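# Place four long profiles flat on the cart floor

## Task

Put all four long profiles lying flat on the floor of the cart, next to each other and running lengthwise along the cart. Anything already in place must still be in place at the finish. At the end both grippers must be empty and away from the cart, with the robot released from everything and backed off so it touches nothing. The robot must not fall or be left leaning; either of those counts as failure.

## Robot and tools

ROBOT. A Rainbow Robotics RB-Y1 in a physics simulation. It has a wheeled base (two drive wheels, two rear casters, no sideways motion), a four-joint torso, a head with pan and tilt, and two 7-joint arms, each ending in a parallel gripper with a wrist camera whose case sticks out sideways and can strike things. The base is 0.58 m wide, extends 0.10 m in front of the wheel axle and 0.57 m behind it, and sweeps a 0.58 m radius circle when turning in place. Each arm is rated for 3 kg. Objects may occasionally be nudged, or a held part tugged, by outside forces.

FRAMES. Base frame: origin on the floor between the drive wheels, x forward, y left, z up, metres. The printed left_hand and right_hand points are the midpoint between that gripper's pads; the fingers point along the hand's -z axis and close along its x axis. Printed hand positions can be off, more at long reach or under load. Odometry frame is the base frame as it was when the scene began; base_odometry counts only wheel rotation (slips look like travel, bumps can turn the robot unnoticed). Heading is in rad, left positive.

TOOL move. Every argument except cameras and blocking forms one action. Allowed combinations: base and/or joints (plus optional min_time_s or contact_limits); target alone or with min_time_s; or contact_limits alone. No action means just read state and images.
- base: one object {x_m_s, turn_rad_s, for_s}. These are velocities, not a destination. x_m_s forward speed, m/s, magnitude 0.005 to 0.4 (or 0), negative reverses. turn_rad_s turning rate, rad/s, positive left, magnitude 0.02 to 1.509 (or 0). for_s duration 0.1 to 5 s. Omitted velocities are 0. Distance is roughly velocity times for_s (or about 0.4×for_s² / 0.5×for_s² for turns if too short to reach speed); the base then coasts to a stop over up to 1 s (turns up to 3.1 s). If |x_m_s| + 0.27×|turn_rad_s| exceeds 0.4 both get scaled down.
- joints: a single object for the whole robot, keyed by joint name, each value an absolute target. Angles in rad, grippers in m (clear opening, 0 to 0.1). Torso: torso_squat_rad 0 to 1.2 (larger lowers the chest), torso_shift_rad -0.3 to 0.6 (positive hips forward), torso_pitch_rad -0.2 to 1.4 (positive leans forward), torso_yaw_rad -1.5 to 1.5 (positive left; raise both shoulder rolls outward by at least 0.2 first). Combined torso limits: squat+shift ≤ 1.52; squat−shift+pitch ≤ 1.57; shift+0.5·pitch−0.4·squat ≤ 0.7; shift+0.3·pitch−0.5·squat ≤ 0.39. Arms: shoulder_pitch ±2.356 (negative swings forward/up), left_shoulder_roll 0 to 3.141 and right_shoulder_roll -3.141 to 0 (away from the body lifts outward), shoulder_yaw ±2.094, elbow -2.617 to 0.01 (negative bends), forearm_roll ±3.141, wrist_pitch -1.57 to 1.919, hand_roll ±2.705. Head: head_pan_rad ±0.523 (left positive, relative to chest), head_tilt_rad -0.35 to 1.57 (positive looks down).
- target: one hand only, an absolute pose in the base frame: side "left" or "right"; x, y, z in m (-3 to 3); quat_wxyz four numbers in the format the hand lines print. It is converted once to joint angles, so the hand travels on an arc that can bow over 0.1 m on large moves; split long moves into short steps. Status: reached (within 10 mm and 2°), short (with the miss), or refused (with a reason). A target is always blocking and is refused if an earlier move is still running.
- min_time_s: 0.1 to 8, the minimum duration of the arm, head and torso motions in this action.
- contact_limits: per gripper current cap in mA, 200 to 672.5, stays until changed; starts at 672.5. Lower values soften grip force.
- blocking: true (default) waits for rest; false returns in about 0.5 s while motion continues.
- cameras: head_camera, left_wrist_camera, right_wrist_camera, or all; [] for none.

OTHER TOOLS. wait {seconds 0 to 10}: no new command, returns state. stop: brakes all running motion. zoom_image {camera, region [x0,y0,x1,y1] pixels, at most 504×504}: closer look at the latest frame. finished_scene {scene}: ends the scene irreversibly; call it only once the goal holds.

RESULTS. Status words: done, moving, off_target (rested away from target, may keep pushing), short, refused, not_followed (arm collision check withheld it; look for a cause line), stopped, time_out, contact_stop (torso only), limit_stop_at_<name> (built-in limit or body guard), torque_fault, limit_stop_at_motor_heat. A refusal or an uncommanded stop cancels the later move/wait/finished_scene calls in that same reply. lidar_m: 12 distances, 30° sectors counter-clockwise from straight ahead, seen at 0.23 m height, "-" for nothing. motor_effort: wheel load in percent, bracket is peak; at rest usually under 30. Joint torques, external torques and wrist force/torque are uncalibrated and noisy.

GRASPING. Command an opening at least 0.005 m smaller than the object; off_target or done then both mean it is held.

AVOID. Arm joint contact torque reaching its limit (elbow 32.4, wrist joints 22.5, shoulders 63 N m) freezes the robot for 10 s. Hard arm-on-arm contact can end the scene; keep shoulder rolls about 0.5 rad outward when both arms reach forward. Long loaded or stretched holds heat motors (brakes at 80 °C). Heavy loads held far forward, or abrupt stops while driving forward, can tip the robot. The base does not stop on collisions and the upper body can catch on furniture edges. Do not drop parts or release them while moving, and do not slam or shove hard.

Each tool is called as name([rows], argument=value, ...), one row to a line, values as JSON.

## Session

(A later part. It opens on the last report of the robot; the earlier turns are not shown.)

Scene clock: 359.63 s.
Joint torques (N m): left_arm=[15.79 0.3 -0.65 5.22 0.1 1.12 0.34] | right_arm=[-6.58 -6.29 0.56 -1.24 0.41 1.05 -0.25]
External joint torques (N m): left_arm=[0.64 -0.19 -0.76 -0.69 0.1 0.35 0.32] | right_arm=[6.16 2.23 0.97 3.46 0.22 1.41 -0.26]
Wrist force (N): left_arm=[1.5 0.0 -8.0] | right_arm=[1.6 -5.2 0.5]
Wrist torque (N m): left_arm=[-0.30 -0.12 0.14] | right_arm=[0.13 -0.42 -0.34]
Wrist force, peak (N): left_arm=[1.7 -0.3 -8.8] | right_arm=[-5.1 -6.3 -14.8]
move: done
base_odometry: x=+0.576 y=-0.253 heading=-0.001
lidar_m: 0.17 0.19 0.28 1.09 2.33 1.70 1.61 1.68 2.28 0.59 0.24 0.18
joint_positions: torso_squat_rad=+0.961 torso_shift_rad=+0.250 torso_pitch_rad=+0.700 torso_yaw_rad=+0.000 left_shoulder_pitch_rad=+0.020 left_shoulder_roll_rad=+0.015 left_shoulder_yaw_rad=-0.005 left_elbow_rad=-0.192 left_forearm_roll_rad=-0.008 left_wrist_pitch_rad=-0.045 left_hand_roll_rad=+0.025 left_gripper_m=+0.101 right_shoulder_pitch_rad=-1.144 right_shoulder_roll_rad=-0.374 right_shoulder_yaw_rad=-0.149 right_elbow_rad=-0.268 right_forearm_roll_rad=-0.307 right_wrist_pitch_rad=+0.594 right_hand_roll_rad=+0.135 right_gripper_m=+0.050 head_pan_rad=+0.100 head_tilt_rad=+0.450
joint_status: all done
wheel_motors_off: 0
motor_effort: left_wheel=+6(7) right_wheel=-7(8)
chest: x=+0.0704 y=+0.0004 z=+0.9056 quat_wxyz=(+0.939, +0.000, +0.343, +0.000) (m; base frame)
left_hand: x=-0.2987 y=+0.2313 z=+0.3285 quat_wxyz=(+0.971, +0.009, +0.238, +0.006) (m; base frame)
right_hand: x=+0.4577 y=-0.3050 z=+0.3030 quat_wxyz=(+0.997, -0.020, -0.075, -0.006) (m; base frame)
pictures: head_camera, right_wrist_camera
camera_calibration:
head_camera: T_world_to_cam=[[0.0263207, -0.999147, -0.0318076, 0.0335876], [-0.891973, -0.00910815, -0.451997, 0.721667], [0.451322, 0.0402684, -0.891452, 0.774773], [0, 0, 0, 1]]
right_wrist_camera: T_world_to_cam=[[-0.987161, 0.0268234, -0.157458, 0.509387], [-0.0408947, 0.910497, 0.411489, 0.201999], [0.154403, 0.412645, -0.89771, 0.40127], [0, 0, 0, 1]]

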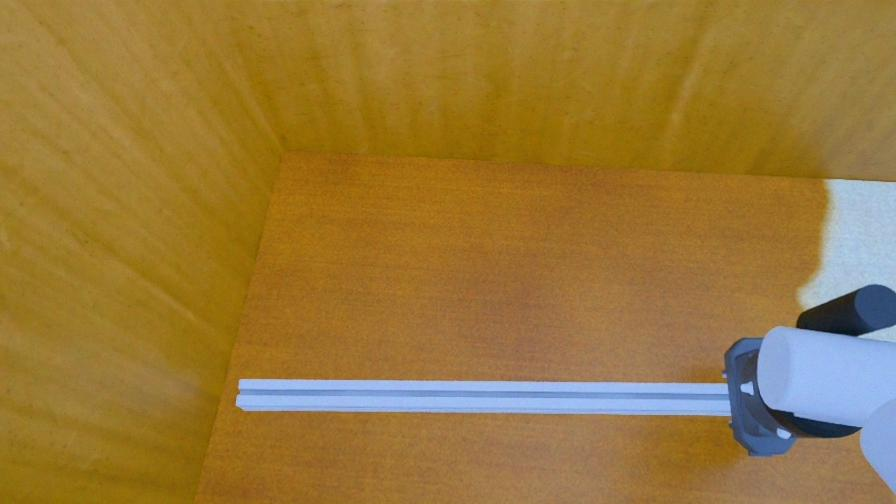

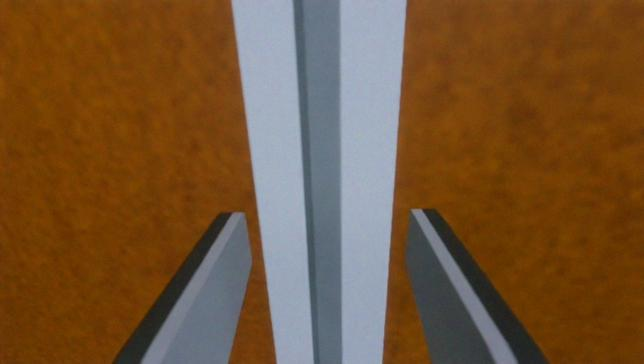

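move(joints={"torso_squat_rad":0.6}, min_time_s=2, cameras=[])

move(joints={"torso_pitch_rad":0.4}, cameras=["head_camera","right_wrist_camera"])

Scene clock: 365.93 s.
Joint torques (N m): left_arm=[15.71 1.19 -0.28 5.51 -0.15 0.9 0.31] | right_arm=[-12.67 -7.37 0.5 -5.41 -0.06 -0.33 -0.27]
External joint torques (N m): left_arm=[0.55 0.69 -0.4 -0.4 -0.15 0.13 0.29] | right_arm=[0.01 1.13 0.9 -0.74 -0.24 0.02 -0.28]
Wrist force (N): left_arm=[1.4 0.3 -8.3] | right_arm=[-6.0 -4.3 -11.8]
Wrist torque (N m): left_arm=[-0.32 -0.13 0.14] | right_arm=[0.10 -0.58 -0.32]
Wrist force, peak (N): left_arm=[1.3 0.3 -8.7] | right_arm=[-6.7 -4.1 -12.6]
move: done
base_odometry: x=+0.576 y=-0.253 heading=-0.001
lidar_m: 0.18 0.19 0.28 1.08 2.33 1.71 1.61 1.67 2.28 0.60 0.25 0.19
joint_positions: torso_squat_rad=+0.600 torso_shift_rad=+0.250 torso_pitch_rad=+0.700 torso_yaw_rad=+0.000 left_shoulder_pitch_rad=+0.020 left_shoulder_roll_rad=+0.015 left_shoulder_yaw_rad=-0.005 left_elbow_rad=-0.192 left_forearm_roll_rad=-0.008 left_wrist_pitch_rad=-0.045 left_hand_roll_rad=+0.025 left_gripper_m=+0.101 right_shoulder_pitch_rad=-1.143 right_shoulder_roll_rad=-0.373 right_shoulder_yaw_rad=-0.149 right_elbow_rad=-0.267 right_forearm_roll_rad=-0.307 right_wrist_pitch_rad=+0.594 right_hand_roll_rad=+0.135 right_gripper_m=+0.050 head_pan_rad=+0.100 head_tilt_rad=+0.450
joint_status: all done
wheel_motors_off: 0
motor_effort: left_wheel=+7(8) right_wheel=-5(10)
chest: x=+0.1144 y=+0.0004 z=+1.0769 quat_wxyz=(+0.939, +0.000, +0.343, +0.000) (m; base frame)
left_hand: x=-0.2550 y=+0.2313 z=+0.4999 quat_wxyz=(+0.971, +0.009, +0.239, +0.006) (m; base frame)
right_hand: x=+0.4998 y=-0.3052 z=+0.4734 quat_wxyz=(+0.997, -0.020, -0.074, -0.006) (m; base frame)
pictures: none

Scene clock: 367.70 s.
Joint torques (N m): left_arm=[8.73 0.18 -0.41 2.73 -0.09 0.35 0.23] | right_arm=[-18.5 -8.85 0.82 -8 0.43 -0.81 -0.29]
External joint torques (N m): left_arm=[0.35 -0.36 -0.5 -0.52 -0.09 0.11 0.22] | right_arm=[0.71 1 1.22 -0.9 0.25 0.08 -0.31]
Wrist force (N): left_arm=[0.2 0.5 -8.9] | right_arm=[-7.7 -4.1 -11.7]
Wrist torque (N m): left_arm=[-0.32 -0.16 0.16] | right_arm=[0.08 -0.66 -0.34]
Wrist force, peak (N): left_arm=[0.0 0.3 -9.3] | right_arm=[-6.5 -4.1 -12.5]
move: done
base_odometry: x=+0.576 y=-0.253 heading=-0.001
lidar_m: 0.17 0.19 0.28 1.10 2.32 1.70 1.61 1.67 2.27 0.58 0.25 0.18
joint_positions: torso_squat_rad=+0.600 torso_shift_rad=+0.250 torso_pitch_rad=+0.400 torso_yaw_rad=+0.000 left_shoulder_pitch_rad=+0.020 left_shoulder_roll_rad=+0.015 left_shoulder_yaw_rad=-0.005 left_elbow_rad=-0.192 left_forearm_roll_rad=-0.008 left_wrist_pitch_rad=-0.045 left_hand_roll_rad=+0.025 left_gripper_m=+0.101 right_shoulder_pitch_rad=-1.143 right_shoulder_roll_rad=-0.373 right_shoulder_yaw_rad=-0.149 right_elbow_rad=-0.267 right_forearm_roll_rad=-0.307 right_wrist_pitch_rad=+0.594 right_hand_roll_rad=+0.135 right_gripper_m=+0.050 head_pan_rad=+0.100 head_tilt_rad=+0.450
joint_status: all done
wheel_motors_off: 0
motor_effort: left_wheel=+7(8) right_wheel=-8(9)
chest: x=+0.0355 y=+0.0004 z=+1.1253 quat_wxyz=(+0.980, +0.000, +0.199, +0.000) (m; base frame)
left_hand: x=-0.1468 y=+0.2313 z=+0.4649 quat_wxyz=(+0.996, +0.008, +0.091, +0.007) (m; base frame)
right_hand: x=+0.5821 y=-0.3051 z=+0.6627 quat_wxyz=(+0.975, -0.019, -0.222, -0.009) (m; base frame)
pictures: head_camera, right_wrist_camera
camera_calibration:
head_camera: T_world_to_cam=[[0.0346164, -0.999144, -0.0226517, 0.0309266], [-0.718784, -0.00914269, -0.695173, 1.05724], [0.694371, 0.0403461, -0.718485, 0.783108], [0, 0, 0, 1]]
right_wrist_camera: T_world_to_cam=[[-0.897932, 0.0272431, -0.43929, 0.823802], [-0.159091, 0.91051, 0.381657, 0.147716], [0.410375, 0.41259, -0.813242, 0.499996], [0, 0, 0, 1]]

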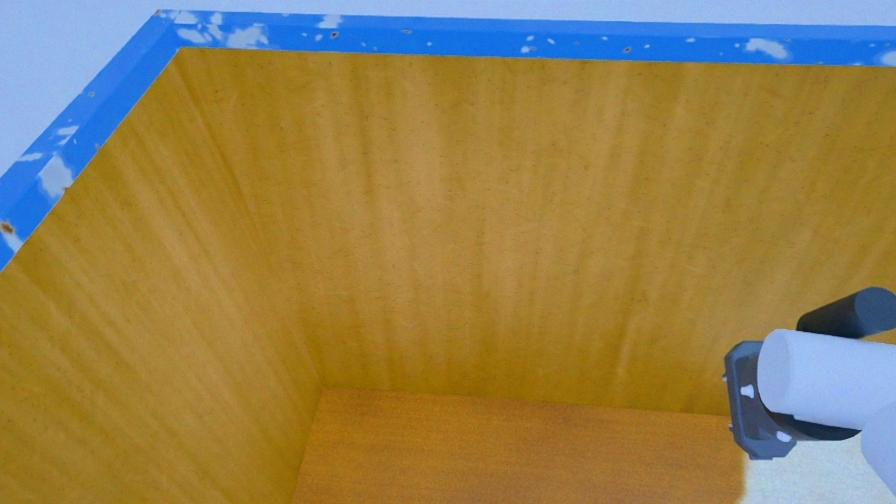

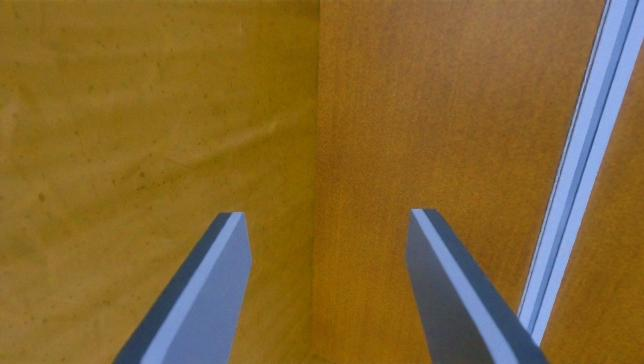

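move(joints={"torso_pitch_rad":0.0,"torso_shift_rad":0.0,"torso_squat_rad":0.4,"head_pan_rad":0,"head_tilt_rad":0.85}, cameras=["head_camera"])

move(base={"x_m_s":-0.25,"for_s":2.5}, cameras=["head_camera"])

Scene clock: 375.77 s.
Joint torques (N m): left_arm=[-1.74 0.38 -0.3 -0.97 0.06 -0.48 0.13] | right_arm=[-24.24 -9.75 0.91 -10.44 0.32 -1.61 -0.14]
External joint torques (N m): left_arm=[-0.03 -0.13 -0.34 -0.26 0.05 0.02 0.14] | right_arm=[0.94 0.5 1.25 -1.1 0.16 -0.13 -0.18]
Wrist force (N): left_arm=[-3.1 0.7 -8.4] | right_arm=[-9.7 -4.4 -10.3]
Wrist torque (N m): left_arm=[-0.34 -0.39 0.24] | right_arm=[0.06 -0.79 -0.35]
Wrist force, peak (N): left_arm=[-2.4 0.2 -9.0] | right_arm=[-9.7 -4.2 -10.6]
move: done
base_odometry: x=+0.576 y=-0.253 heading=-0.001
lidar_m: 0.18 0.18 0.29 1.10 2.32 1.70 1.61 1.67 2.28 0.59 0.25 0.18
joint_positions: torso_squat_rad=+0.400 torso_shift_rad=+0.000 torso_pitch_rad=+0.000 torso_yaw_rad=+0.000 left_shoulder_pitch_rad=+0.020 left_shoulder_roll_rad=+0.015 left_shoulder_yaw_rad=-0.005 left_elbow_rad=-0.192 left_forearm_roll_rad=-0.008 left_wrist_pitch_rad=-0.045 left_hand_roll_rad=+0.025 left_gripper_m=+0.101 right_shoulder_pitch_rad=-1.143 right_shoulder_roll_rad=-0.373 right_shoulder_yaw_rad=-0.149 right_elbow_rad=-0.267 right_forearm_roll_rad=-0.307 right_wrist_pitch_rad=+0.594 right_hand_roll_rad=+0.135 right_gripper_m=+0.050 head_pan_rad=+0.000 head_tilt_rad=+0.850
joint_status: all done
wheel_motors_off: 0
motor_effort: left_wheel=+11(11) right_wheel=-7(11)
chest: x=-0.2281 y=+0.0004 z=+1.2347 quat_wxyz=(+1.000, +0.000, +0.000, +0.000) (m; base frame)
left_hand: x=-0.1387 y=+0.2313 z=+0.5554 quat_wxyz=(+0.994, +0.006, -0.109, +0.008) (m; base frame)
right_hand: x=+0.4556 y=-0.3050 z=+1.0216 quat_wxyz=(+0.911, -0.017, -0.411, -0.013) (m; base frame)
pictures: head_camera
camera_calibration:
head_camera: T_world_to_cam=[[-0.0576886, -0.998202, 0.0162694, -0.0291204], [-0.717624, 0.030133, -0.695779, 0.907127], [0.694038, -0.0518138, -0.718072, 1.1145], [0, 0, 0, 1]]

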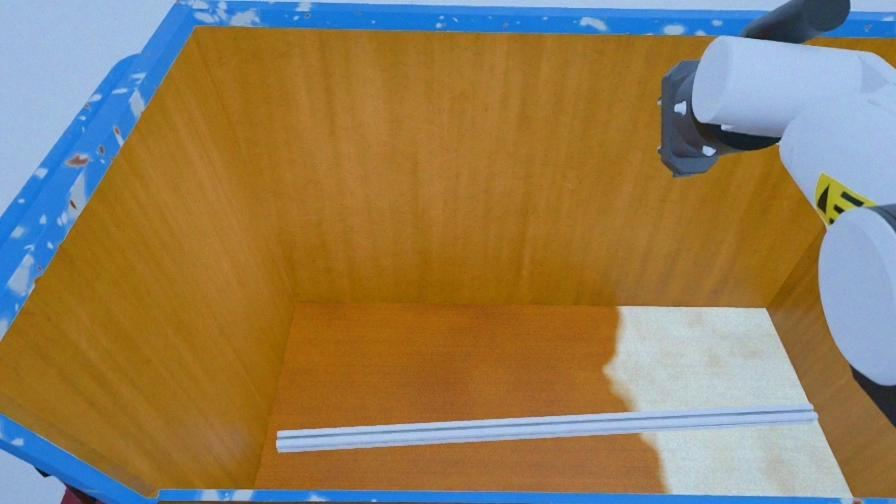

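Scene clock: 379.43 s.
Joint torques (N m): left_arm=[-1.84 0.77 -0.56 -1.14 0.1 -0.24 0.2] | right_arm=[-24.56 -9.69 0.7 -10.7 0.37 -1.76 -0.13]
External joint torques (N m): left_arm=[-0.13 0.26 -0.6 -0.42 0.09 0.26 0.21] | right_arm=[0.62 0.56 1.04 -1.36 0.21 -0.28 -0.17]
Wrist force (N): left_arm=[-2.4 0.4 -8.4] | right_arm=[-9.6 -4.5 -10.1]
Wrist torque (N m): left_arm=[-0.29 -0.31 0.20] | right_arm=[0.07 -0.81 -0.36]
Wrist force, peak (N): left_arm=[-2.7 0.5 -9.0] | right_arm=[-10.0 -5.0 -10.4]
move: done
base_odometry: x=-0.049 y=-0.253 heading=+0.000
lidar_m: 0.80 0.85 1.31 3.97 1.44 1.05 0.99 1.03 1.39 3.84 1.09 0.82
base_status: done (sent for 2.5 of 2.5 s)
joint_positions: torso_squat_rad=+0.400 torso_shift_rad=+0.000 torso_pitch_rad=+0.000 torso_yaw_rad=+0.000 left_shoulder_pitch_rad=+0.020 left_shoulder_roll_rad=+0.015 left_shoulder_yaw_rad=-0.005 left_elbow_rad=-0.192 left_forearm_roll_rad=-0.008 left_wrist_pitch_rad=-0.045 left_hand_roll_rad=+0.025 left_gripper_m=+0.101 right_shoulder_pitch_rad=-1.143 right_shoulder_roll_rad=-0.373 right_shoulder_yaw_rad=-0.149 right_elbow_rad=-0.267 right_forearm_roll_rad=-0.307 right_wrist_pitch_rad=+0.594 right_hand_roll_rad=+0.135 right_gripper_m=+0.050 head_pan_rad=+0.000 head_tilt_rad=+0.850
wheel_motors_off: 0
motor_effort: left_wheel=+19(42) right_wheel=-14(36)
chest: x=-0.2280 y=+0.0004 z=+1.2347 quat_wxyz=(+1.000, +0.000, +0.000, +0.000) (m; base frame)
left_hand: x=-0.1389 y=+0.2313 z=+0.5554 quat_wxyz=(+0.994, +0.006, -0.109, +0.008) (m; base frame)
right_hand: x=+0.4556 y=-0.3050 z=+1.0215 quat_wxyz=(+0.911, -0.017, -0.411, -0.013) (m; base frame)
pictures: head_camera
camera_calibration:
head_camera: T_world_to_cam=[[-0.0576489, -0.998205, 0.016244, -0.0290976], [-0.717619, 0.0301217, -0.695784, 0.907151], [0.694046, -0.0517682, -0.718067, 1.11449], [0, 0, 0, 1]]

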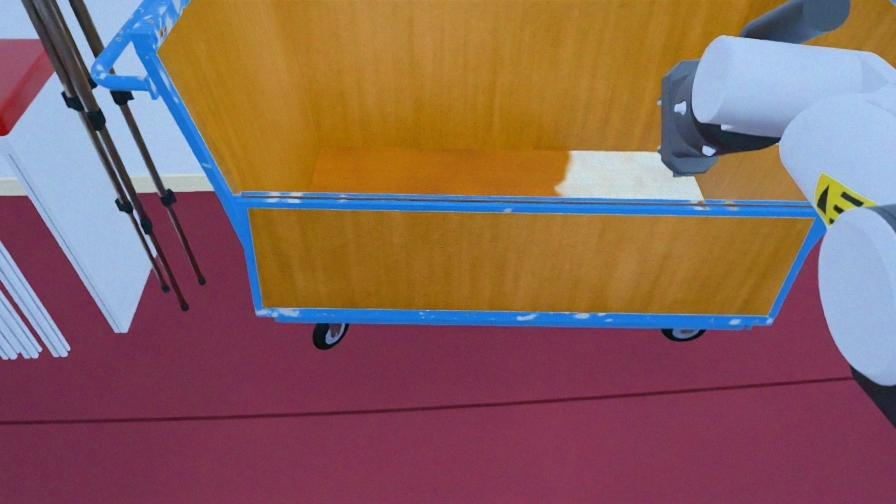

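move(joints={"right_shoulder_pitch_rad":-0.221,"right_shoulder_roll_rad":-0.13,"right_shoulder_yaw_rad":-0.023,"right_elbow_rad":-0.297,"right_forearm_roll_rad":-0.029,"right_wrist_pitch_rad":-1.058,"right_hand_roll_rad":1.455,"right_gripper_m":0.06}, min_time_s=2.5, cameras=["head_camera"])

move(base={"turn_rad_s":0.5,"for_s":3.14}, joints={"torso_squat_rad":0.95}, cameras=[])

move(base={"x_m_s":0.3,"for_s":4.16}, cameras=[])

move(base={"turn_rad_s":-0.5,"for_s":3.13}, cameras=["head_camera","right_wrist_camera"])

Scene clock: 403.60 s.
Joint torques (N m): left_arm=[-2.15 0.66 -1.16 -0.96 0.09 -0.49 0.2] | right_arm=[-10.07 -3.66 0.66 -6.35 0.14 -1.89 -0.08]
External joint torques (N m): left_arm=[-0.44 0.15 -1.2 -0.24 0.09 0.01 0.21] | right_arm=[-0.36 0.57 1.19 -1.51 0.24 0.03 -0.07]
Wrist force (N): left_arm=[-2.7 0.5 -8.7] | right_arm=[-4.8 1.5 -6.1]
Wrist torque (N m): left_arm=[-0.30 -0.36 0.23] | right_arm=[-0.29 -0.47 -0.33]
Wrist force, peak (N): left_arm=[-3.0 0.3 -8.9] | right_arm=[-9.7 -4.6 -10.5]
move: done
base_odometry: x=-0.049 y=-0.253 heading=+0.000
lidar_m: 0.81 0.85 1.31 3.96 1.43 1.04 0.99 1.02 1.41 3.84 1.07 0.83
joint_positions: torso_squat_rad=+0.400 torso_shift_rad=+0.000 torso_pitch_rad=+0.000 torso_yaw_rad=+0.000 left_shoulder_pitch_rad=+0.020 left_shoulder_roll_rad=+0.015 left_shoulder_yaw_rad=-0.005 left_elbow_rad=-0.192 left_forearm_roll_rad=-0.008 left_wrist_pitch_rad=-0.045 left_hand_roll_rad=+0.025 left_gripper_m=+0.101 right_shoulder_pitch_rad=-0.221 right_shoulder_roll_rad=-0.130 right_shoulder_yaw_rad=-0.023 right_elbow_rad=-0.297 right_forearm_roll_rad=-0.029 right_wrist_pitch_rad=-1.058 right_hand_roll_rad=+1.455 right_gripper_m=+0.060 head_pan_rad=+0.000 head_tilt_rad=+0.850
joint_status: all done
wheel_motors_off: 0
motor_effort: left_wheel=+19(20) right_wheel=-15(18)
chest: x=-0.2280 y=+0.0004 z=+1.2347 quat_wxyz=(+1.000, +0.000, +0.000, +0.000) (m; base frame)
left_hand: x=-0.1389 y=+0.2313 z=+0.5554 quat_wxyz=(+0.994, +0.006, -0.109, +0.008) (m; base frame)
right_hand: x=+0.1903 y=-0.2806 z=+0.8173 quat_wxyz=(+0.500, -0.500, -0.499, +0.500) (m; base frame)
pictures: head_camera
camera_calibration:
head_camera: T_world_to_cam=[[-0.057649, -0.998205, 0.016243, -0.0290973], [-0.717619, 0.0301224, -0.695784, 0.907151], [0.694045, -0.0517675, -0.718068, 1.11449], [0, 0, 0, 1]]

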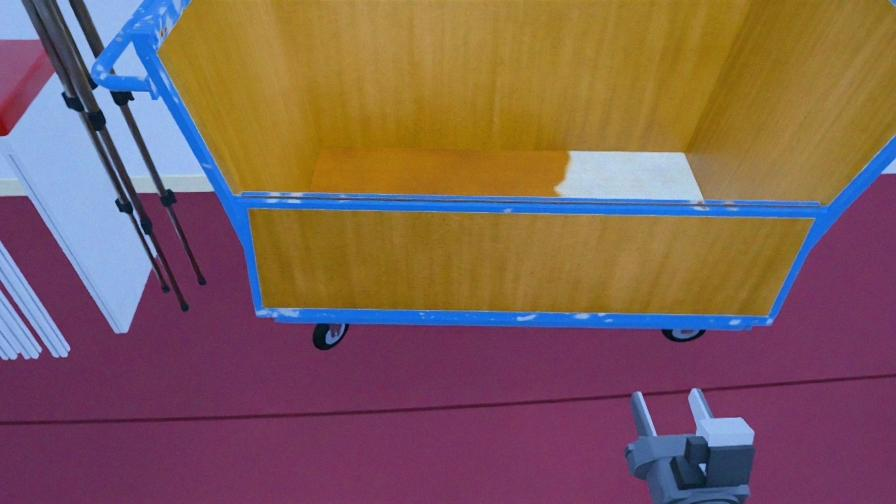

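Scene clock: 408.07 s.
Joint torques (N m): left_arm=[-1.51 1.65 -0.18 -1.37 -0.04 -0.59 0.14] | right_arm=[-10.12 -3.58 0.34 -5.92 0.07 -2.15 -0.19]
External joint torques (N m): left_arm=[0.2 1.14 -0.22 -0.65 -0.05 -0.09 0.15] | right_arm=[-0.42 0.64 0.87 -1.08 0.17 -0.23 -0.18]
Wrist force (N): left_arm=[-2.4 0.4 -8.9] | right_arm=[-4.7 1.7 -6.3]
Wrist torque (N m): left_arm=[-0.30 -0.33 0.19] | right_arm=[-0.30 -0.48 -0.33]
Wrist force, peak (N): left_arm=[-2.7 0.3 -9.1] | right_arm=[-5.2 1.8 -6.4]
move: done
base_odometry: x=-0.049 y=-0.253 heading=+1.566
lidar_m: 3.96 1.41 1.04 1.00 1.03 1.41 3.83 1.09 0.83 0.80 0.86 1.31
base_status: done (sent for 3.13 of 3.13 s)
joint_positions: torso_squat_rad=+0.950 torso_shift_rad=+0.000 torso_pitch_rad=+0.000 torso_yaw_rad=+0.000 left_shoulder_pitch_rad=+0.020 left_shoulder_roll_rad=+0.015 left_shoulder_yaw_rad=-0.005 left_elbow_rad=-0.192 left_forearm_roll_rad=-0.008 left_wrist_pitch_rad=-0.045 left_hand_roll_rad=+0.025 left_gripper_m=+0.101 right_shoulder_pitch_rad=-0.221 right_shoulder_roll_rad=-0.130 right_shoulder_yaw_rad=-0.023 right_elbow_rad=-0.297 right_forearm_roll_rad=-0.029 right_wrist_pitch_rad=-1.058 right_hand_roll_rad=+1.455 right_gripper_m=+0.060 head_pan_rad=+0.000 head_tilt_rad=+0.850
joint_status: all done
wheel_motors_off: 0
motor_effort: left_wheel=+7(50) right_wheel=+16(58)
chest: x=-0.2281 y=+0.0003 z=+0.9971 quat_wxyz=(+1.000, +0.000, +0.000, +0.000) (m; base frame)
left_hand: x=-0.1388 y=+0.2313 z=+0.3179 quat_wxyz=(+0.994, +0.006, -0.109, +0.008) (m; base frame)
right_hand: x=+0.1904 y=-0.2807 z=+0.5798 quat_wxyz=(+0.500, -0.500, -0.500, +0.500) (m; base frame)
pictures: none

Scene clock: 413.53 s.
Joint torques (N m): left_arm=[-1.48 1 0.1 -0.93 0 -0.28 0.03] | right_arm=[-9.43 -3.37 0.07 -5.7 0.18 -2.04 -0.12]
External joint torques (N m): left_arm=[0.22 0.49 0.07 -0.21 -0.01 0.22 0.05] | right_arm=[0.27 0.85 0.6 -0.86 0.29 -0.13 -0.11]
Wrist force (N): left_arm=[-2.4 0.2 -8.3] | right_arm=[-4.8 1.4 -6.3]
Wrist torque (N m): left_arm=[-0.28 -0.35 0.20] | right_arm=[-0.30 -0.49 -0.33]
Wrist force, peak (N): left_arm=[-2.5 0.3 -9.1] | right_arm=[-5.0 1.6 -6.7]
move: done
base_odometry: x=-0.045 y=+0.997 heading=+1.567
lidar_m: 3.98 1.43 1.05 1.01 1.06 1.43 3.79 1.20 0.95 0.91 1.01 2.22
base_status: done (sent for 4.17 of 4.17 s)
joint_positions: torso_squat_rad=+0.950 torso_shift_rad=+0.000 torso_pitch_rad=+0.000 torso_yaw_rad=+0.000 left_shoulder_pitch_rad=+0.020 left_shoulder_roll_rad=+0.015 left_shoulder_yaw_rad=-0.005 left_elbow_rad=-0.192 left_forearm_roll_rad=-0.008 left_wrist_pitch_rad=-0.045 left_hand_roll_rad=+0.025 left_gripper_m=+0.101 right_shoulder_pitch_rad=-0.221 right_shoulder_roll_rad=-0.130 right_shoulder_yaw_rad=-0.023 right_elbow_rad=-0.297 right_forearm_roll_rad=-0.029 right_wrist_pitch_rad=-1.058 right_hand_roll_rad=+1.455 right_gripper_m=+0.060 head_pan_rad=+0.000 head_tilt_rad=+0.850
wheel_motors_off: 0
motor_effort: left_wheel=+12(47) right_wheel=-12(55)
chest: x=-0.2280 y=+0.0003 z=+0.9971 quat_wxyz=(+1.000, +0.000, +0.000, +0.000) (m; base frame)
left_hand: x=-0.1387 y=+0.2313 z=+0.3179 quat_wxyz=(+0.994, +0.006, -0.109, +0.008) (m; base frame)
right_hand: x=+0.1905 y=-0.2806 z=+0.5798 quat_wxyz=(+0.500, -0.500, -0.500, +0.500) (m; base frame)
pictures: none

Scene clock: 418.00 s.
Joint torques (N m): left_arm=[-1.02 0.65 -0.23 -0.63 0.06 -0.37 0.16] | right_arm=[-9.87 -3.68 0.47 -5.74 0.23 -2.16 -0.23]
External joint torques (N m): left_arm=[0.69 0.15 -0.27 0.09 0.05 0.12 0.17] | right_arm=[-0.17 0.55 1 -0.9 0.34 -0.24 -0.22]
Wrist force (N): left_arm=[-2.4 0.1 -8.7] | right_arm=[-4.7 1.6 -6.5]
Wrist torque (N m): left_arm=[-0.28 -0.33 0.20] | right_arm=[-0.32 -0.49 -0.33]
Wrist force, peak (N): left_arm=[-2.9 -0.1 -8.8] | right_arm=[-4.9 1.8 -6.5]
move: done
base_odometry: x=-0.045 y=+0.997 heading=+0.001
lidar_m: 0.90 1.01 2.23 3.98 1.44 1.06 0.99 1.03 1.40 3.83 1.20 0.94
base_status: done (sent for 3.13 of 3.13 s)
joint_positions: torso_squat_rad=+0.950 torso_shift_rad=+0.000 torso_pitch_rad=+0.000 torso_yaw_rad=+0.000 left_shoulder_pitch_rad=+0.020 left_shoulder_roll_rad=+0.015 left_shoulder_yaw_rad=-0.005 left_elbow_rad=-0.192 left_forearm_roll_rad=-0.008 left_wrist_pitch_rad=-0.045 left_hand_roll_rad=+0.025 left_gripper_m=+0.101 right_shoulder_pitch_rad=-0.221 right_shoulder_roll_rad=-0.130 right_shoulder_yaw_rad=-0.023 right_elbow_rad=-0.297 right_forearm_roll_rad=-0.029 right_wrist_pitch_rad=-1.058 right_hand_roll_rad=+1.455 right_gripper_m=+0.060 head_pan_rad=+0.000 head_tilt_rad=+0.850
wheel_motors_off: 0
motor_effort: left_wheel=+17(43) right_wheel=+1(50)
chest: x=-0.2280 y=+0.0003 z=+0.9971 quat_wxyz=(+1.000, +0.000, +0.000, +0.000) (m; base frame)
left_hand: x=-0.1388 y=+0.2313 z=+0.3179 quat_wxyz=(+0.994, +0.006, -0.109, +0.008) (m; base frame)
right_hand: x=+0.1905 y=-0.2806 z=+0.5798 quat_wxyz=(+0.500, -0.500, -0.500, +0.500) (m; base frame)
pictures: head_camera, right_wrist_camera
camera_calibration:
head_camera: T_world_to_cam=[[-0.0576473, -0.998206, 0.0161585, -0.0252461], [-0.717696, 0.0301859, -0.695702, 0.741807], [0.693967, -0.0517022, -0.718148, 0.943927], [0, 0, 0, 1]]
right_wrist_camera: T_world_to_cam=[[0.00632378, -0.999839, -0.0167721, -0.270406], [-0.450196, 0.01213, -0.892847, 0.637003], [0.892907, 0.0131969, -0.450047, 0.168619], [0, 0, 0, 1]]

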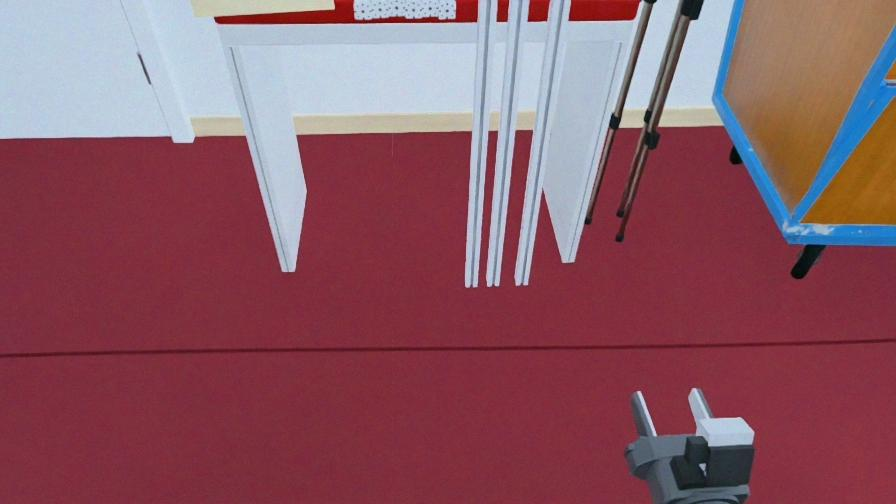

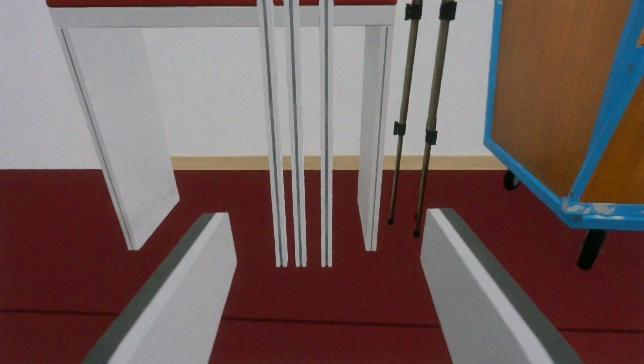

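move(target={"side":"right","x":0.19,"y":-0.295,"z":0.58,"quat_wxyz":[0.5,-0.5,-0.5,0.5]}, min_time_s=1, cameras=[])

move(base={"x_m_s":0.25,"for_s":2.6}, cameras=["head_camera","right_wrist_camera"])

Scene clock: 429.53 s.
Joint torques (N m): left_arm=[-1.28 0.63 -0.1 -1.18 -0.24 -0.19 -0.16] | right_arm=[-11.01 -7.16 0.46 -5.07 0.34 -2.34 -0.63]
External joint torques (N m): left_arm=[0.43 0.12 -0.14 -0.46 -0.24 0.31 -0.15] | right_arm=[-1.29 -2.24 1.1 -0.32 0.5 -0.43 -0.62]
Wrist force (N): left_arm=[-2.4 0.4 -8.5] | right_arm=[-4.9 1.9 -6.2]
Wrist torque (N m): left_arm=[-0.30 -0.32 0.20] | right_arm=[-0.32 -0.51 -0.34]
Wrist force, peak (N): left_arm=[-2.4 0.1 -9.0] | right_arm=[-4.9 1.6 -6.6]
move: done
base_odometry: x=-0.045 y=+0.997 heading=+0.001
lidar_m: 0.92 1.00 2.22 3.99 1.44 1.05 0.98 1.04 1.40 3.84 1.20 0.95
joint_positions: torso_squat_rad=+0.950 torso_shift_rad=+0.000 torso_pitch_rad=+0.000 torso_yaw_rad=+0.000 left_shoulder_pitch_rad=+0.020 left_shoulder_roll_rad=+0.015 left_shoulder_yaw_rad=-0.005 left_elbow_rad=-0.192 left_forearm_roll_rad=-0.008 left_wrist_pitch_rad=-0.045 left_hand_roll_rad=+0.025 left_gripper_m=+0.101 right_shoulder_pitch_rad=-0.224 right_shoulder_roll_rad=-0.157 right_shoulder_yaw_rad=-0.020 right_elbow_rad=-0.284 right_forearm_roll_rad=-0.027 right_wrist_pitch_rad=-1.061 right_hand_roll_rad=+1.425 right_gripper_m=+0.060 head_pan_rad=+0.000 head_tilt_rad=+0.850
joint_status: all done
wheel_motors_off: 0
motor_effort: left_wheel=+17(18) right_wheel=+1(6)
chest: x=-0.2280 y=+0.0003 z=+0.9971 quat_wxyz=(+1.000, +0.000, +0.000, +0.000) (m; base frame)
left_hand: x=-0.1388 y=+0.2313 z=+0.3179 quat_wxyz=(+0.994, +0.006, -0.109, +0.008) (m; base frame)
right_hand: x=+0.1898 y=-0.2948 z=+0.5802 quat_wxyz=(+0.502, -0.499, -0.498, +0.501) (m; base frame)
right_hand_status: reached (checked arc, planned for 1.0 s): 0 mm and 0.3 deg off.
pictures: none

Scene clock: 433.30 s.
Joint torques (N m): left_arm=[-1.07 0.62 -0.63 -0.88 -0.15 -0.25 0.29] | right_arm=[-9.39 -7.25 0.19 -5.69 0.3 -2.14 -0.49]
External joint torques (N m): left_arm=[0.63 0.11 -0.67 -0.16 -0.15 0.25 0.3] | right_arm=[0.33 -2.33 0.83 -0.93 0.46 -0.23 -0.48]
Wrist force (N): left_arm=[-2.4 0.6 -8.4] | right_arm=[-4.6 1.8 -6.2]
Wrist torque (N m): left_arm=[-0.33 -0.35 0.20] | right_arm=[-0.34 -0.46 -0.33]
Wrist force, peak (N): left_arm=[-3.0 0.0 -9.0] | right_arm=[-4.8 1.6 -6.8]
move: done
base_odometry: x=+0.605 y=+0.997 heading=+0.000
lidar_m: 0.93 0.44 0.44 3.56 2.36 1.73 1.64 1.71 2.32 0.88 0.37 0.27
base_status: done (sent for 2.6 of 2.6 s)
joint_positions: torso_squat_rad=+0.950 torso_shift_rad=+0.000 torso_pitch_rad=+0.000 torso_yaw_rad=+0.000 left_shoulder_pitch_rad=+0.020 left_shoulder_roll_rad=+0.015 left_shoulder_yaw_rad=-0.005 left_elbow_rad=-0.192 left_forearm_roll_rad=-0.008 left_wrist_pitch_rad=-0.045 left_hand_roll_rad=+0.025 left_gripper_m=+0.101 right_shoulder_pitch_rad=-0.225 right_shoulder_roll_rad=-0.157 right_shoulder_yaw_rad=-0.020 right_elbow_rad=-0.284 right_forearm_roll_rad=-0.027 right_wrist_pitch_rad=-1.061 right_hand_roll_rad=+1.425 right_gripper_m=+0.060 head_pan_rad=+0.000 head_tilt_rad=+0.850
wheel_motors_off: 0
motor_effort: left_wheel=-15(51) right_wheel=+9(49)
chest: x=-0.2280 y=+0.0003 z=+0.9971 quat_wxyz=(+1.000, +0.000, +0.000, +0.000) (m; base frame)
left_hand: x=-0.1387 y=+0.2313 z=+0.3179 quat_wxyz=(+0.994, +0.006, -0.109, +0.008) (m; base frame)
right_hand: x=+0.1899 y=-0.2948 z=+0.5803 quat_wxyz=(+0.502, -0.499, -0.499, +0.501) (m; base frame)
pictures: head_camera, right_wrist_camera
camera_calibration:
head_camera: T_world_to_cam=[[-0.057647, -0.998206, 0.0161591, -0.0252467], [-0.717704, 0.0301858, -0.695694, 0.741795], [0.693958, -0.0517021, -0.718157, 0.943933], [0, 0, 0, 1]]
right_wrist_camera: T_world_to_cam=[[0.00515567, -0.999822, -0.0181456, -0.283475], [-0.454128, 0.0138258, -0.890829, 0.637464], [0.890921, 0.0128333, -0.453976, 0.172131], [0, 0, 0, 1]]

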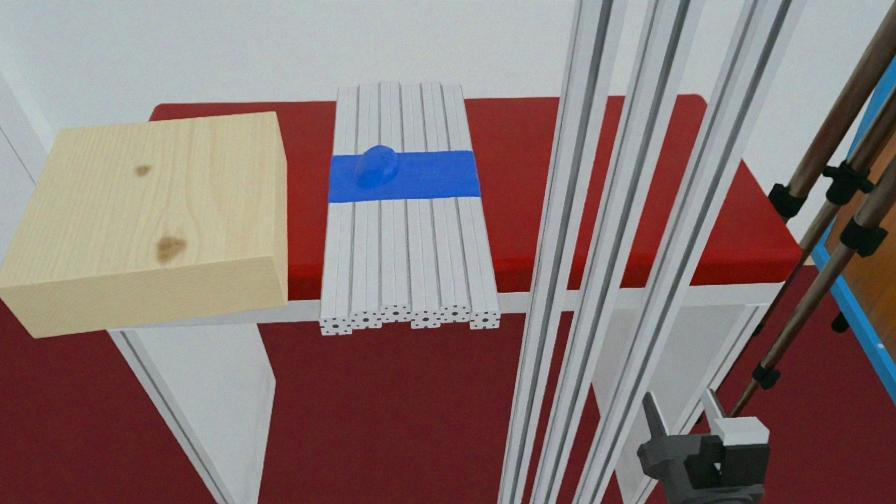

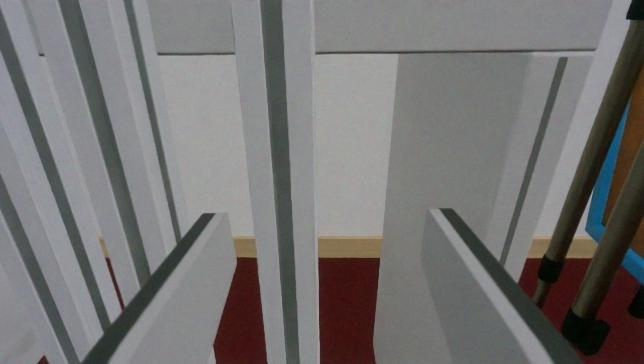

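move(target={"side":"right","x":0.19,"y":-0.28,"z":0.58,"quat_wxyz":[0.5,-0.5,-0.5,0.5]}, min_time_s=1, cameras=[])

move(base={"x_m_s":0.1,"for_s":0.75}, cameras=["right_wrist_camera"])

Scene clock: 438.17 s.
Joint torques (N m): left_arm=[-0.9 0.46 -0.2 -0.92 -0.03 -0.42 0.38] | right_arm=[-9.31 -2.56 -0.89 -6.39 -0.23 -2.26 0.04]
External joint torques (N m): left_arm=[0.81 -0.05 -0.24 -0.2 -0.03 0.08 0.39] | right_arm=[0.4 1.67 -0.37 -1.58 -0.12 -0.35 0.04]
Wrist force (N): left_arm=[-2.4 0.4 -8.4] | right_arm=[-4.8 1.5 -6.3]
Wrist torque (N m): left_arm=[-0.30 -0.34 0.18] | right_arm=[-0.31 -0.49 -0.34]
Wrist force, peak (N): left_arm=[-2.4 0.4 -8.9] | right_arm=[-5.1 1.5 -6.4]
move: done
base_odometry: x=+0.605 y=+0.997 heading=+0.000
lidar_m: 0.93 0.45 0.44 3.54 2.37 1.74 1.64 1.71 2.33 0.87 0.36 0.28
joint_positions: torso_squat_rad=+0.950 torso_shift_rad=+0.000 torso_pitch_rad=+0.000 torso_yaw_rad=+0.000 left_shoulder_pitch_rad=+0.020 left_shoulder_roll_rad=+0.015 left_shoulder_yaw_rad=-0.005 left_elbow_rad=-0.192 left_forearm_roll_rad=-0.008 left_wrist_pitch_rad=-0.045 left_hand_roll_rad=+0.025 left_gripper_m=+0.101 right_shoulder_pitch_rad=-0.223 right_shoulder_roll_rad=-0.130 right_shoulder_yaw_rad=-0.023 right_elbow_rad=-0.291 right_forearm_roll_rad=-0.029 right_wrist_pitch_rad=-1.064 right_hand_roll_rad=+1.454 right_gripper_m=+0.060 head_pan_rad=+0.000 head_tilt_rad=+0.850
joint_status: all done
wheel_motors_off: 0
motor_effort: left_wheel=-14(15) right_wheel=+10(14)
chest: x=-0.2280 y=+0.0003 z=+0.9971 quat_wxyz=(+1.000, +0.000, +0.000, +0.000) (m; base frame)
left_hand: x=-0.1387 y=+0.2313 z=+0.3179 quat_wxyz=(+0.994, +0.006, -0.109, +0.008) (m; base frame)
right_hand: x=+0.1901 y=-0.2803 z=+0.5801 quat_wxyz=(+0.499, -0.500, -0.501, +0.500) (m; base frame)
right_hand_status: reached (checked arc, planned for 1.0 s): 0 mm and 0.1 deg off.
pictures: none

Scene clock: 439.80 s.
Joint torques (N m): left_arm=[-1.05 0.36 -0.4 -0.75 -0.18 -0.47 0.15] | right_arm=[-9.99 -3.14 -1.04 -5.7 -0.09 -2.22 0.09]
External joint torques (N m): left_arm=[0.66 -0.15 -0.44 -0.04 -0.18 0.03 0.16] | right_arm=[-0.29 1.09 -0.51 -0.89 0.02 -0.3 0.1]
Wrist force (N): left_arm=[-2.6 0.3 -8.4] | right_arm=[-4.9 1.6 -6.4]
Wrist torque (N m): left_arm=[-0.31 -0.37 0.19] | right_arm=[-0.29 -0.51 -0.32]
Wrist force, peak (N): left_arm=[-3.1 -0.2 -8.9] | right_arm=[-4.8 1.8 -6.6]
move: done
base_odometry: x=+0.682 y=+0.997 heading=-0.001
lidar_m: 0.85 0.44 0.39 3.28 2.48 1.81 1.72 1.78 2.42 0.86 0.25 0.22
base_status: done (sent for 0.77 of 0.77 s)
joint_positions: torso_squat_rad=+0.950 torso_shift_rad=+0.000 torso_pitch_rad=+0.000 torso_yaw_rad=+0.000 left_shoulder_pitch_rad=+0.020 left_shoulder_roll_rad=+0.015 left_shoulder_yaw_rad=-0.005 left_elbow_rad=-0.192 left_forearm_roll_rad=-0.008 left_wrist_pitch_rad=-0.045 left_hand_roll_rad=+0.025 left_gripper_m=+0.101 right_shoulder_pitch_rad=-0.223 right_shoulder_roll_rad=-0.130 right_shoulder_yaw_rad=-0.023 right_elbow_rad=-0.292 right_forearm_roll_rad=-0.029 right_wrist_pitch_rad=-1.064 right_hand_roll_rad=+1.454 right_gripper_m=+0.060 head_pan_rad=+0.000 head_tilt_rad=+0.850
wheel_motors_off: 0
motor_effort: left_wheel=-13(25) right_wheel=+12(42)
chest: x=-0.2280 y=+0.0003 z=+0.9971 quat_wxyz=(+1.000, +0.000, +0.000, +0.000) (m; base frame)
left_hand: x=-0.1387 y=+0.2313 z=+0.3179 quat_wxyz=(+0.994, +0.006, -0.109, +0.008) (m; base frame)
right_hand: x=+0.1901 y=-0.2803 z=+0.5801 quat_wxyz=(+0.499, -0.500, -0.501, +0.500) (m; base frame)
pictures: right_wrist_camera
camera_calibration:
right_wrist_camera: T_world_to_cam=[[0.00740731, -0.999813, -0.0178758, -0.269623], [-0.448109, 0.012662, -0.893889, 0.637453], [0.893948, 0.0146316, -0.447931, 0.168114], [0, 0, 0, 1]]

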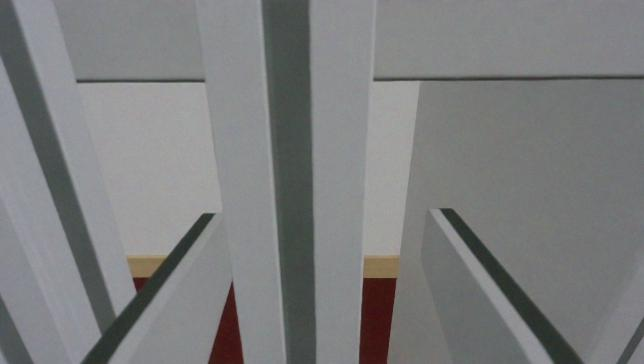

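move(target={"side":"right","x":0.19,"y":-0.275,"z":0.58,"quat_wxyz":[0.5,-0.5,-0.5,0.5]}, min_time_s=0.7, cameras=[])

move(target={"side":"right","x":0.217,"y":-0.275,"z":0.58,"quat_wxyz":[0.5,-0.5,-0.5,0.5]}, min_time_s=1.2, cameras=[])

move(joints={"right_gripper_m":0.015}, cameras=["right_wrist_camera","head_camera"])

Scene clock: 444.83 s.
Joint torques (N m): left_arm=[-1.74 1.01 0.02 -0.68 -0.08 -0.45 0.29] | right_arm=[-8.59 -2.43 -0.93 -6.42 -0.09 -1.84 -0.06]
External joint torques (N m): left_arm=[-0.03 0.5 -0.01 0.04 -0.08 0.05 0.3] | right_arm=[1.06 1.52 -0.43 -1.54 0 0.08 -0.06]
Wrist force (N): left_arm=[-2.5 0.0 -8.4] | right_arm=[-4.8 1.5 -6.4]
Wrist torque (N m): left_arm=[-0.26 -0.35 0.19] | right_arm=[-0.30 -0.49 -0.33]
Wrist force, peak (N): left_arm=[-2.9 0.5 -8.9] | right_arm=[-4.8 1.8 -6.6]
move: done
base_odometry: x=+0.682 y=+0.997 heading=-0.001
lidar_m: 0.85 0.44 0.38 3.27 2.48 1.81 1.72 1.79 2.43 0.86 0.26 0.21
joint_positions: torso_squat_rad=+0.950 torso_shift_rad=+0.000 torso_pitch_rad=+0.000 torso_yaw_rad=+0.000 left_shoulder_pitch_rad=+0.020 left_shoulder_roll_rad=+0.015 left_shoulder_yaw_rad=-0.005 left_elbow_rad=-0.192 left_forearm_roll_rad=-0.008 left_wrist_pitch_rad=-0.045 left_hand_roll_rad=+0.025 left_gripper_m=+0.101 right_shoulder_pitch_rad=-0.217 right_shoulder_roll_rad=-0.120 right_shoulder_yaw_rad=-0.023 right_elbow_rad=-0.306 right_forearm_roll_rad=-0.029 right_wrist_pitch_rad=-1.058 right_hand_roll_rad=+1.465 right_gripper_m=+0.060 head_pan_rad=+0.000 head_tilt_rad=+0.850
joint_status: all done
wheel_motors_off: 0
motor_effort: left_wheel=-13(14) right_wheel=+11(15)
chest: x=-0.2280 y=+0.0003 z=+0.9971 quat_wxyz=(+1.000, +0.000, +0.000, +0.000) (m; base frame)
left_hand: x=-0.1387 y=+0.2313 z=+0.3179 quat_wxyz=(+0.994, +0.006, -0.109, +0.008) (m; base frame)
right_hand: x=+0.1901 y=-0.2752 z=+0.5800 quat_wxyz=(+0.499, -0.501, -0.501, +0.499) (m; base frame)
right_hand_status: reached (checked arc, planned for 0.7 s): 0 mm and 0.2 deg off.
pictures: none

Scene clock: 446.37 s.
Joint torques (N m): left_arm=[-1.42 0.97 -0.12 -0.93 -0.31 -0.36 0.24] | right_arm=[-12.02 -6.54 -1.18 -5.57 -0.22 -1.97 0.03]
External joint torques (N m): left_arm=[0.29 0.46 -0.16 -0.21 -0.32 0.14 0.25] | right_arm=[-0.94 -2.31 -0.75 -0.44 -0.14 -0.05 0.04]
Wrist force (N): left_arm=[-2.6 0.6 -8.6] | right_arm=[-4.7 1.5 -6.5]
Wrist torque (N m): left_arm=[-0.34 -0.36 0.18] | right_arm=[-0.30 -0.50 -0.34]
Wrist force, peak (N): left_arm=[-2.4 0.3 -9.0] | right_arm=[-4.9 1.6 -6.8]
move: short
base_odometry: x=+0.682 y=+0.997 heading=-0.001
lidar_m: 0.85 0.45 0.39 3.28 2.47 1.81 1.72 1.79 2.43 0.86 0.26 0.21
joint_positions: torso_squat_rad=+0.950 torso_shift_rad=+0.000 torso_pitch_rad=+0.000 torso_yaw_rad=+0.000 left_shoulder_pitch_rad=+0.020 left_shoulder_roll_rad=+0.015 left_shoulder_yaw_rad=-0.005 left_elbow_rad=-0.192 left_forearm_roll_rad=-0.008 left_wrist_pitch_rad=-0.045 left_hand_roll_rad=+0.025 left_gripper_m=+0.101 right_shoulder_pitch_rad=-0.291 right_shoulder_roll_rad=-0.124 right_shoulder_yaw_rad=-0.032 right_elbow_rad=-0.267 right_forearm_roll_rad=-0.039 right_wrist_pitch_rad=-0.981 right_hand_roll_rad=+1.466 right_gripper_m=+0.060 head_pan_rad=+0.000 head_tilt_rad=+0.850
joint_status: all done
wheel_motors_off: 0
motor_effort: left_wheel=-14(14) right_wheel=+13(14)
chest: x=-0.2280 y=+0.0003 z=+0.9971 quat_wxyz=(+1.000, +0.000, +0.000, +0.000) (m; base frame)
left_hand: x=-0.1387 y=+0.2313 z=+0.3179 quat_wxyz=(+0.994, +0.006, -0.109, +0.008) (m; base frame)
right_hand: x=+0.2166 y=-0.2746 z=+0.5805 quat_wxyz=(+0.511, -0.491, -0.489, +0.509) (m; base frame)
right_hand_status: short (checked arc, as near as the solve gets, planned for 1.2 s): 1 mm and 2.3 deg off. The place is met; only the turn is off.
pictures: none

Scene clock: 447.37 s.
Joint torques (N m): left_arm=[-1.65 0.78 -0.39 -0.97 -0.32 -0.59 0.04] | right_arm=[-11.94 -6.61 -1.24 -5.72 0.25 -1.89 0.71]
External joint torques (N m): left_arm=[0.06 0.27 -0.43 -0.25 -0.33 -0.1 0.06] | right_arm=[-0.85 -2.38 -0.81 -0.59 0.33 0.03 0.72]
Wrist force (N): left_arm=[-2.4 0.1 -8.6] | right_arm=[-3.0 2.4 -6.3]
Wrist torque (N m): left_arm=[-0.27 -0.33 0.19] | right_arm=[-0.38 -0.50 -1.45]
Wrist force, peak (N): left_arm=[-2.8 0.5 -8.9] | right_arm=[-5.6 1.9 -7.1]
move: off_target
base_odometry: x=+0.682 y=+0.997 heading=-0.001
lidar_m: 0.86 0.44 0.39 3.27 2.48 1.80 1.72 1.78 2.42 0.85 0.25 0.22
joint_positions: torso_squat_rad=+0.950 torso_shift_rad=+0.000 torso_pitch_rad=+0.000 torso_yaw_rad=+0.000 left_shoulder_pitch_rad=+0.020 left_shoulder_roll_rad=+0.015 left_shoulder_yaw_rad=-0.005 left_elbow_rad=-0.192 left_forearm_roll_rad=-0.008 left_wrist_pitch_rad=-0.045 left_hand_roll_rad=+0.025 left_gripper_m=+0.101 right_shoulder_pitch_rad=-0.291 right_shoulder_roll_rad=-0.124 right_shoulder_yaw_rad=-0.032 right_elbow_rad=-0.267 right_forearm_roll_rad=-0.039 right_wrist_pitch_rad=-0.981 right_hand_roll_rad=+1.466 right_gripper_m=+0.030 head_pan_rad=+0.000 head_tilt_rad=+0.850
joint_status: right_gripper_m off_target (ended at +0.030, target +0.015)
wheel_motors_off: 0
motor_effort: left_wheel=-14(14) right_wheel=+14(15)
chest: x=-0.2280 y=+0.0003 z=+0.9971 quat_wxyz=(+1.000, +0.000, +0.000, +0.000) (m; base frame)
left_hand: x=-0.1387 y=+0.2313 z=+0.3179 quat_wxyz=(+0.994, +0.006, -0.109, +0.008) (m; base frame)
right_hand: x=+0.2167 y=-0.2746 z=+0.5805 quat_wxyz=(+0.511, -0.491, -0.489, +0.509) (m; base frame)
pictures: head_camera, right_wrist_camera
camera_calibration:
head_camera: T_world_to_cam=[[-0.0576341, -0.998207, 0.0161545, -0.0252407], [-0.717708, 0.03018, -0.695689, 0.74179], [0.693955, -0.0516897, -0.718161, 0.943936], [0, 0, 0, 1]]
right_wrist_camera: T_world_to_cam=[[0.00184356, -0.999822, -0.0187699, -0.262405], [-0.484618, 0.0155253, -0.874588, 0.647186], [0.874724, 0.0107086, -0.484503, 0.16874], [0, 0, 0, 1]]

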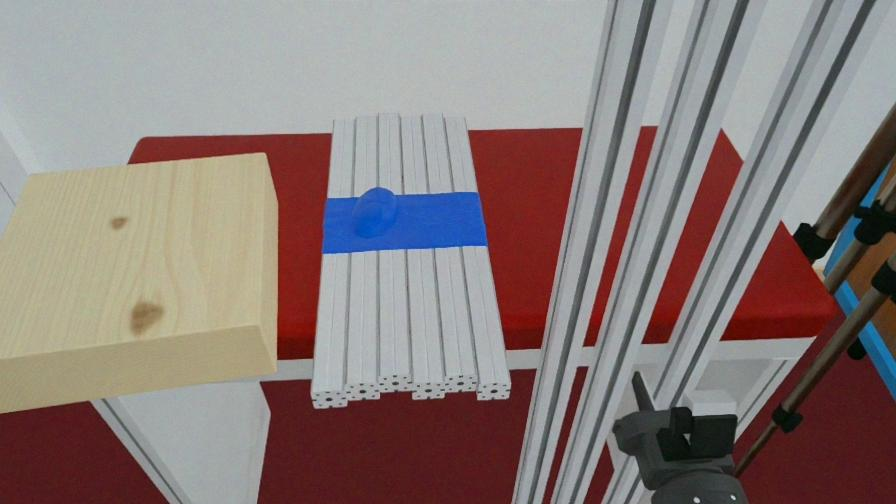

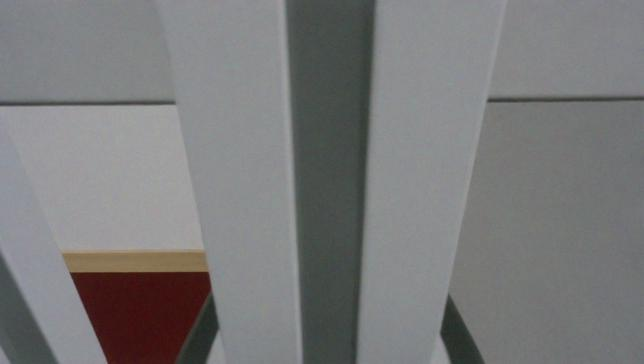

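move(joints={"torso_squat_rad":0.91}, min_time_s=1, cameras=[])

move(base={"x_m_s":-0.1,"for_s":1.5}, cameras=[])

move(joints={"torso_squat_rad":0.7}, cameras=["head_camera"])

Scene clock: 452.73 s.
Joint torques (N m): left_arm=[-1.63 0.69 -0.24 -0.99 0 -0.42 0.11] | right_arm=[-13.91 -5.65 -0.89 -9.18 -0.04 -4.08 -0.27]
External joint torques (N m): left_arm=[0.07 0.17 -0.28 -0.28 0 0.08 0.12] | right_arm=[-2.85 -1.42 -0.47 -4.06 0.03 -2.16 -0.26]
Wrist force (N): left_arm=[-2.9 0.5 -8.4] | right_arm=[-4.7 10.8 -6.6]
Wrist torque (N m): left_arm=[-0.32 -0.39 0.18] | right_arm=[-0.44 -0.49 -0.39]
Wrist force, peak (N): left_arm=[-2.7 0.4 -9.0] | right_arm=[-5.0 11.7 -6.2]
move: done
base_odometry: x=+0.682 y=+0.997 heading=-0.001
lidar_m: 0.86 0.45 0.38 3.27 2.47 1.81 1.72 1.78 2.43 0.85 0.26 0.22
joint_positions: torso_squat_rad=+0.910 torso_shift_rad=+0.000 torso_pitch_rad=+0.000 torso_yaw_rad=+0.000 left_shoulder_pitch_rad=+0.020 left_shoulder_roll_rad=+0.015 left_shoulder_yaw_rad=-0.005 left_elbow_rad=-0.192 left_forearm_roll_rad=-0.008 left_wrist_pitch_rad=-0.045 left_hand_roll_rad=+0.025 left_gripper_m=+0.101 right_shoulder_pitch_rad=-0.290 right_shoulder_roll_rad=-0.124 right_shoulder_yaw_rad=-0.032 right_elbow_rad=-0.266 right_forearm_roll_rad=-0.039 right_wrist_pitch_rad=-0.981 right_hand_roll_rad=+1.466 right_gripper_m=+0.030 head_pan_rad=+0.000 head_tilt_rad=+0.850
joint_status: all done
wheel_motors_off: 0
motor_effort: left_wheel=-13(14) right_wheel=+15(15)
chest: x=-0.2278 y=+0.0003 z=+1.0195 quat_wxyz=(+1.000, +0.000, +0.000, +0.000) (m; base frame)
left_hand: x=-0.1388 y=+0.2313 z=+0.3403 quat_wxyz=(+0.994, +0.006, -0.109, +0.008) (m; base frame)
right_hand: x=+0.2162 y=-0.2748 z=+0.6021 quat_wxyz=(+0.511, -0.491, -0.488, +0.509) (m; base frame)
pictures: none

Scene clock: 455.13 s.
Joint torques (N m): left_arm=[-1.45 -0.17 -0.69 -1.3 -0.06 -0.34 0.15] | right_arm=[-15.07 -5.77 -0.95 -9.17 -0.01 -4.24 -0.1]
External joint torques (N m): left_arm=[0.25 -0.68 -0.73 -0.59 -0.06 0.15 0.17] | right_arm=[-4.01 -1.53 -0.52 -4.06 0.06 -2.32 -0.1]
Wrist force (N): left_arm=[-2.5 0.7 -8.4] | right_arm=[-4.2 10.4 -6.7]
Wrist torque (N m): left_arm=[-0.33 -0.35 0.20] | right_arm=[-0.38 -0.43 -0.36]
Wrist force, peak (N): left_arm=[-2.4 0.0 -9.0] | right_arm=[-4.5 11.3 -7.1]
move: done
base_odometry: x=+0.532 y=+0.997 heading=+0.000
lidar_m: 1.00 0.49 1.42 3.84 2.27 1.64 1.56 1.63 2.23 1.00 0.32 0.35
base_status: done (sent for 1.5 of 1.5 s)
joint_positions: torso_squat_rad=+0.910 torso_shift_rad=+0.000 torso_pitch_rad=+0.000 torso_yaw_rad=+0.000 left_shoulder_pitch_rad=+0.020 left_shoulder_roll_rad=+0.015 left_shoulder_yaw_rad=-0.005 left_elbow_rad=-0.192 left_forearm_roll_rad=-0.008 left_wrist_pitch_rad=-0.045 left_hand_roll_rad=+0.025 left_gripper_m=+0.101 right_shoulder_pitch_rad=-0.290 right_shoulder_roll_rad=-0.124 right_shoulder_yaw_rad=-0.032 right_elbow_rad=-0.266 right_forearm_roll_rad=-0.039 right_wrist_pitch_rad=-0.981 right_hand_roll_rad=+1.466 right_gripper_m=+0.030 head_pan_rad=+0.000 head_tilt_rad=+0.850
wheel_motors_off: 0
motor_effort: left_wheel=-3(34) right_wheel=-20(43)
chest: x=-0.2279 y=+0.0003 z=+1.0195 quat_wxyz=(+1.000, +0.000, +0.000, +0.000) (m; base frame)
left_hand: x=-0.1390 y=+0.2313 z=+0.3403 quat_wxyz=(+0.994, +0.006, -0.109, +0.008) (m; base frame)
right_hand: x=+0.2160 y=-0.2749 z=+0.6021 quat_wxyz=(+0.512, -0.491, -0.488, +0.509) (m; base frame)
pictures: none

Scene clock: 456.63 s.
Joint torques (N m): left_arm=[-1.97 0.57 -0.51 -0.85 -0.07 -0.19 0.12] | right_arm=[-15.17 -6.27 -0.64 -9.42 -0.02 -4.03 -0.15]
External joint torques (N m): left_arm=[-0.28 0.06 -0.55 -0.13 -0.07 0.3 0.13] | right_arm=[-4.12 -2.04 -0.22 -4.31 0.05 -2.1 -0.15]
Wrist force (N): left_arm=[-2.3 0.1 -8.6] | right_arm=[-4.3 10.6 -6.6]
Wrist torque (N m): left_arm=[-0.28 -0.26 0.17] | right_arm=[-0.42 -0.44 -0.34]
Wrist force, peak (N): left_arm=[-2.8 0.5 -9.0] | right_arm=[-4.2 11.4 -6.7]
move: done
base_odometry: x=+0.532 y=+0.997 heading=+0.000
lidar_m: 1.00 0.50 1.41 3.84 2.25 1.66 1.56 1.63 2.22 1.00 0.31 0.35
joint_positions: torso_squat_rad=+0.700 torso_shift_rad=+0.000 torso_pitch_rad=+0.000 torso_yaw_rad=+0.000 left_shoulder_pitch_rad=+0.020 left_shoulder_roll_rad=+0.015 left_shoulder_yaw_rad=-0.005 left_elbow_rad=-0.192 left_forearm_roll_rad=-0.008 left_wrist_pitch_rad=-0.045 left_hand_roll_rad=+0.025 left_gripper_m=+0.101 right_shoulder_pitch_rad=-0.290 right_shoulder_roll_rad=-0.124 right_shoulder_yaw_rad=-0.032 right_elbow_rad=-0.266 right_forearm_roll_rad=-0.039 right_wrist_pitch_rad=-0.981 right_hand_roll_rad=+1.466 right_gripper_m=+0.030 head_pan_rad=+0.000 head_tilt_rad=+0.850
joint_status: all done
wheel_motors_off: 0
motor_effort: left_wheel=-2(3) right_wheel=-21(23)
chest: x=-0.2278 y=+0.0003 z=+1.1253 quat_wxyz=(+1.000, +0.000, +0.000, +0.000) (m; base frame)
left_hand: x=-0.1390 y=+0.2313 z=+0.4460 quat_wxyz=(+0.994, +0.006, -0.109, +0.008) (m; base frame)
right_hand: x=+0.2161 y=-0.2748 z=+0.7078 quat_wxyz=(+0.512, -0.490, -0.488, +0.509) (m; base frame)
pictures: head_camera
camera_calibration:
head_camera: T_world_to_cam=[[-0.0576274, -0.998208, 0.0161233, -0.027268], [-0.717994, 0.0302182, -0.695393, 0.830721], [0.69366, -0.0516502, -0.718448, 1.03613], [0, 0, 0, 1]]

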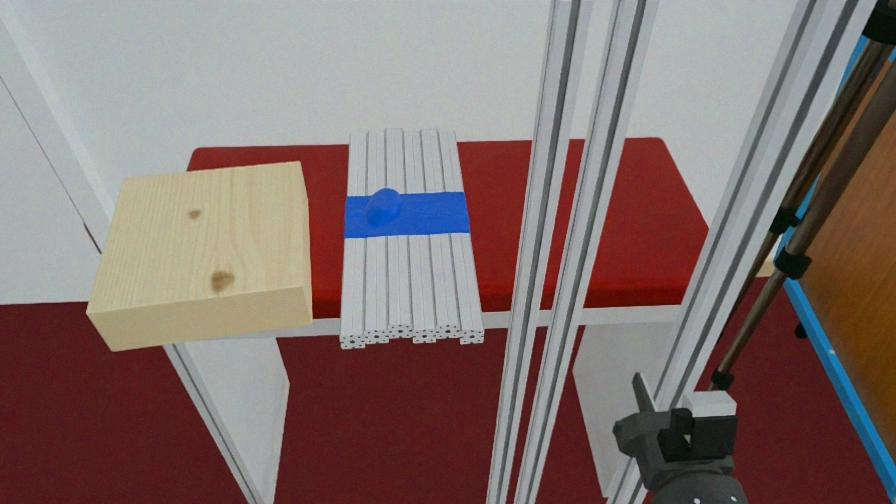

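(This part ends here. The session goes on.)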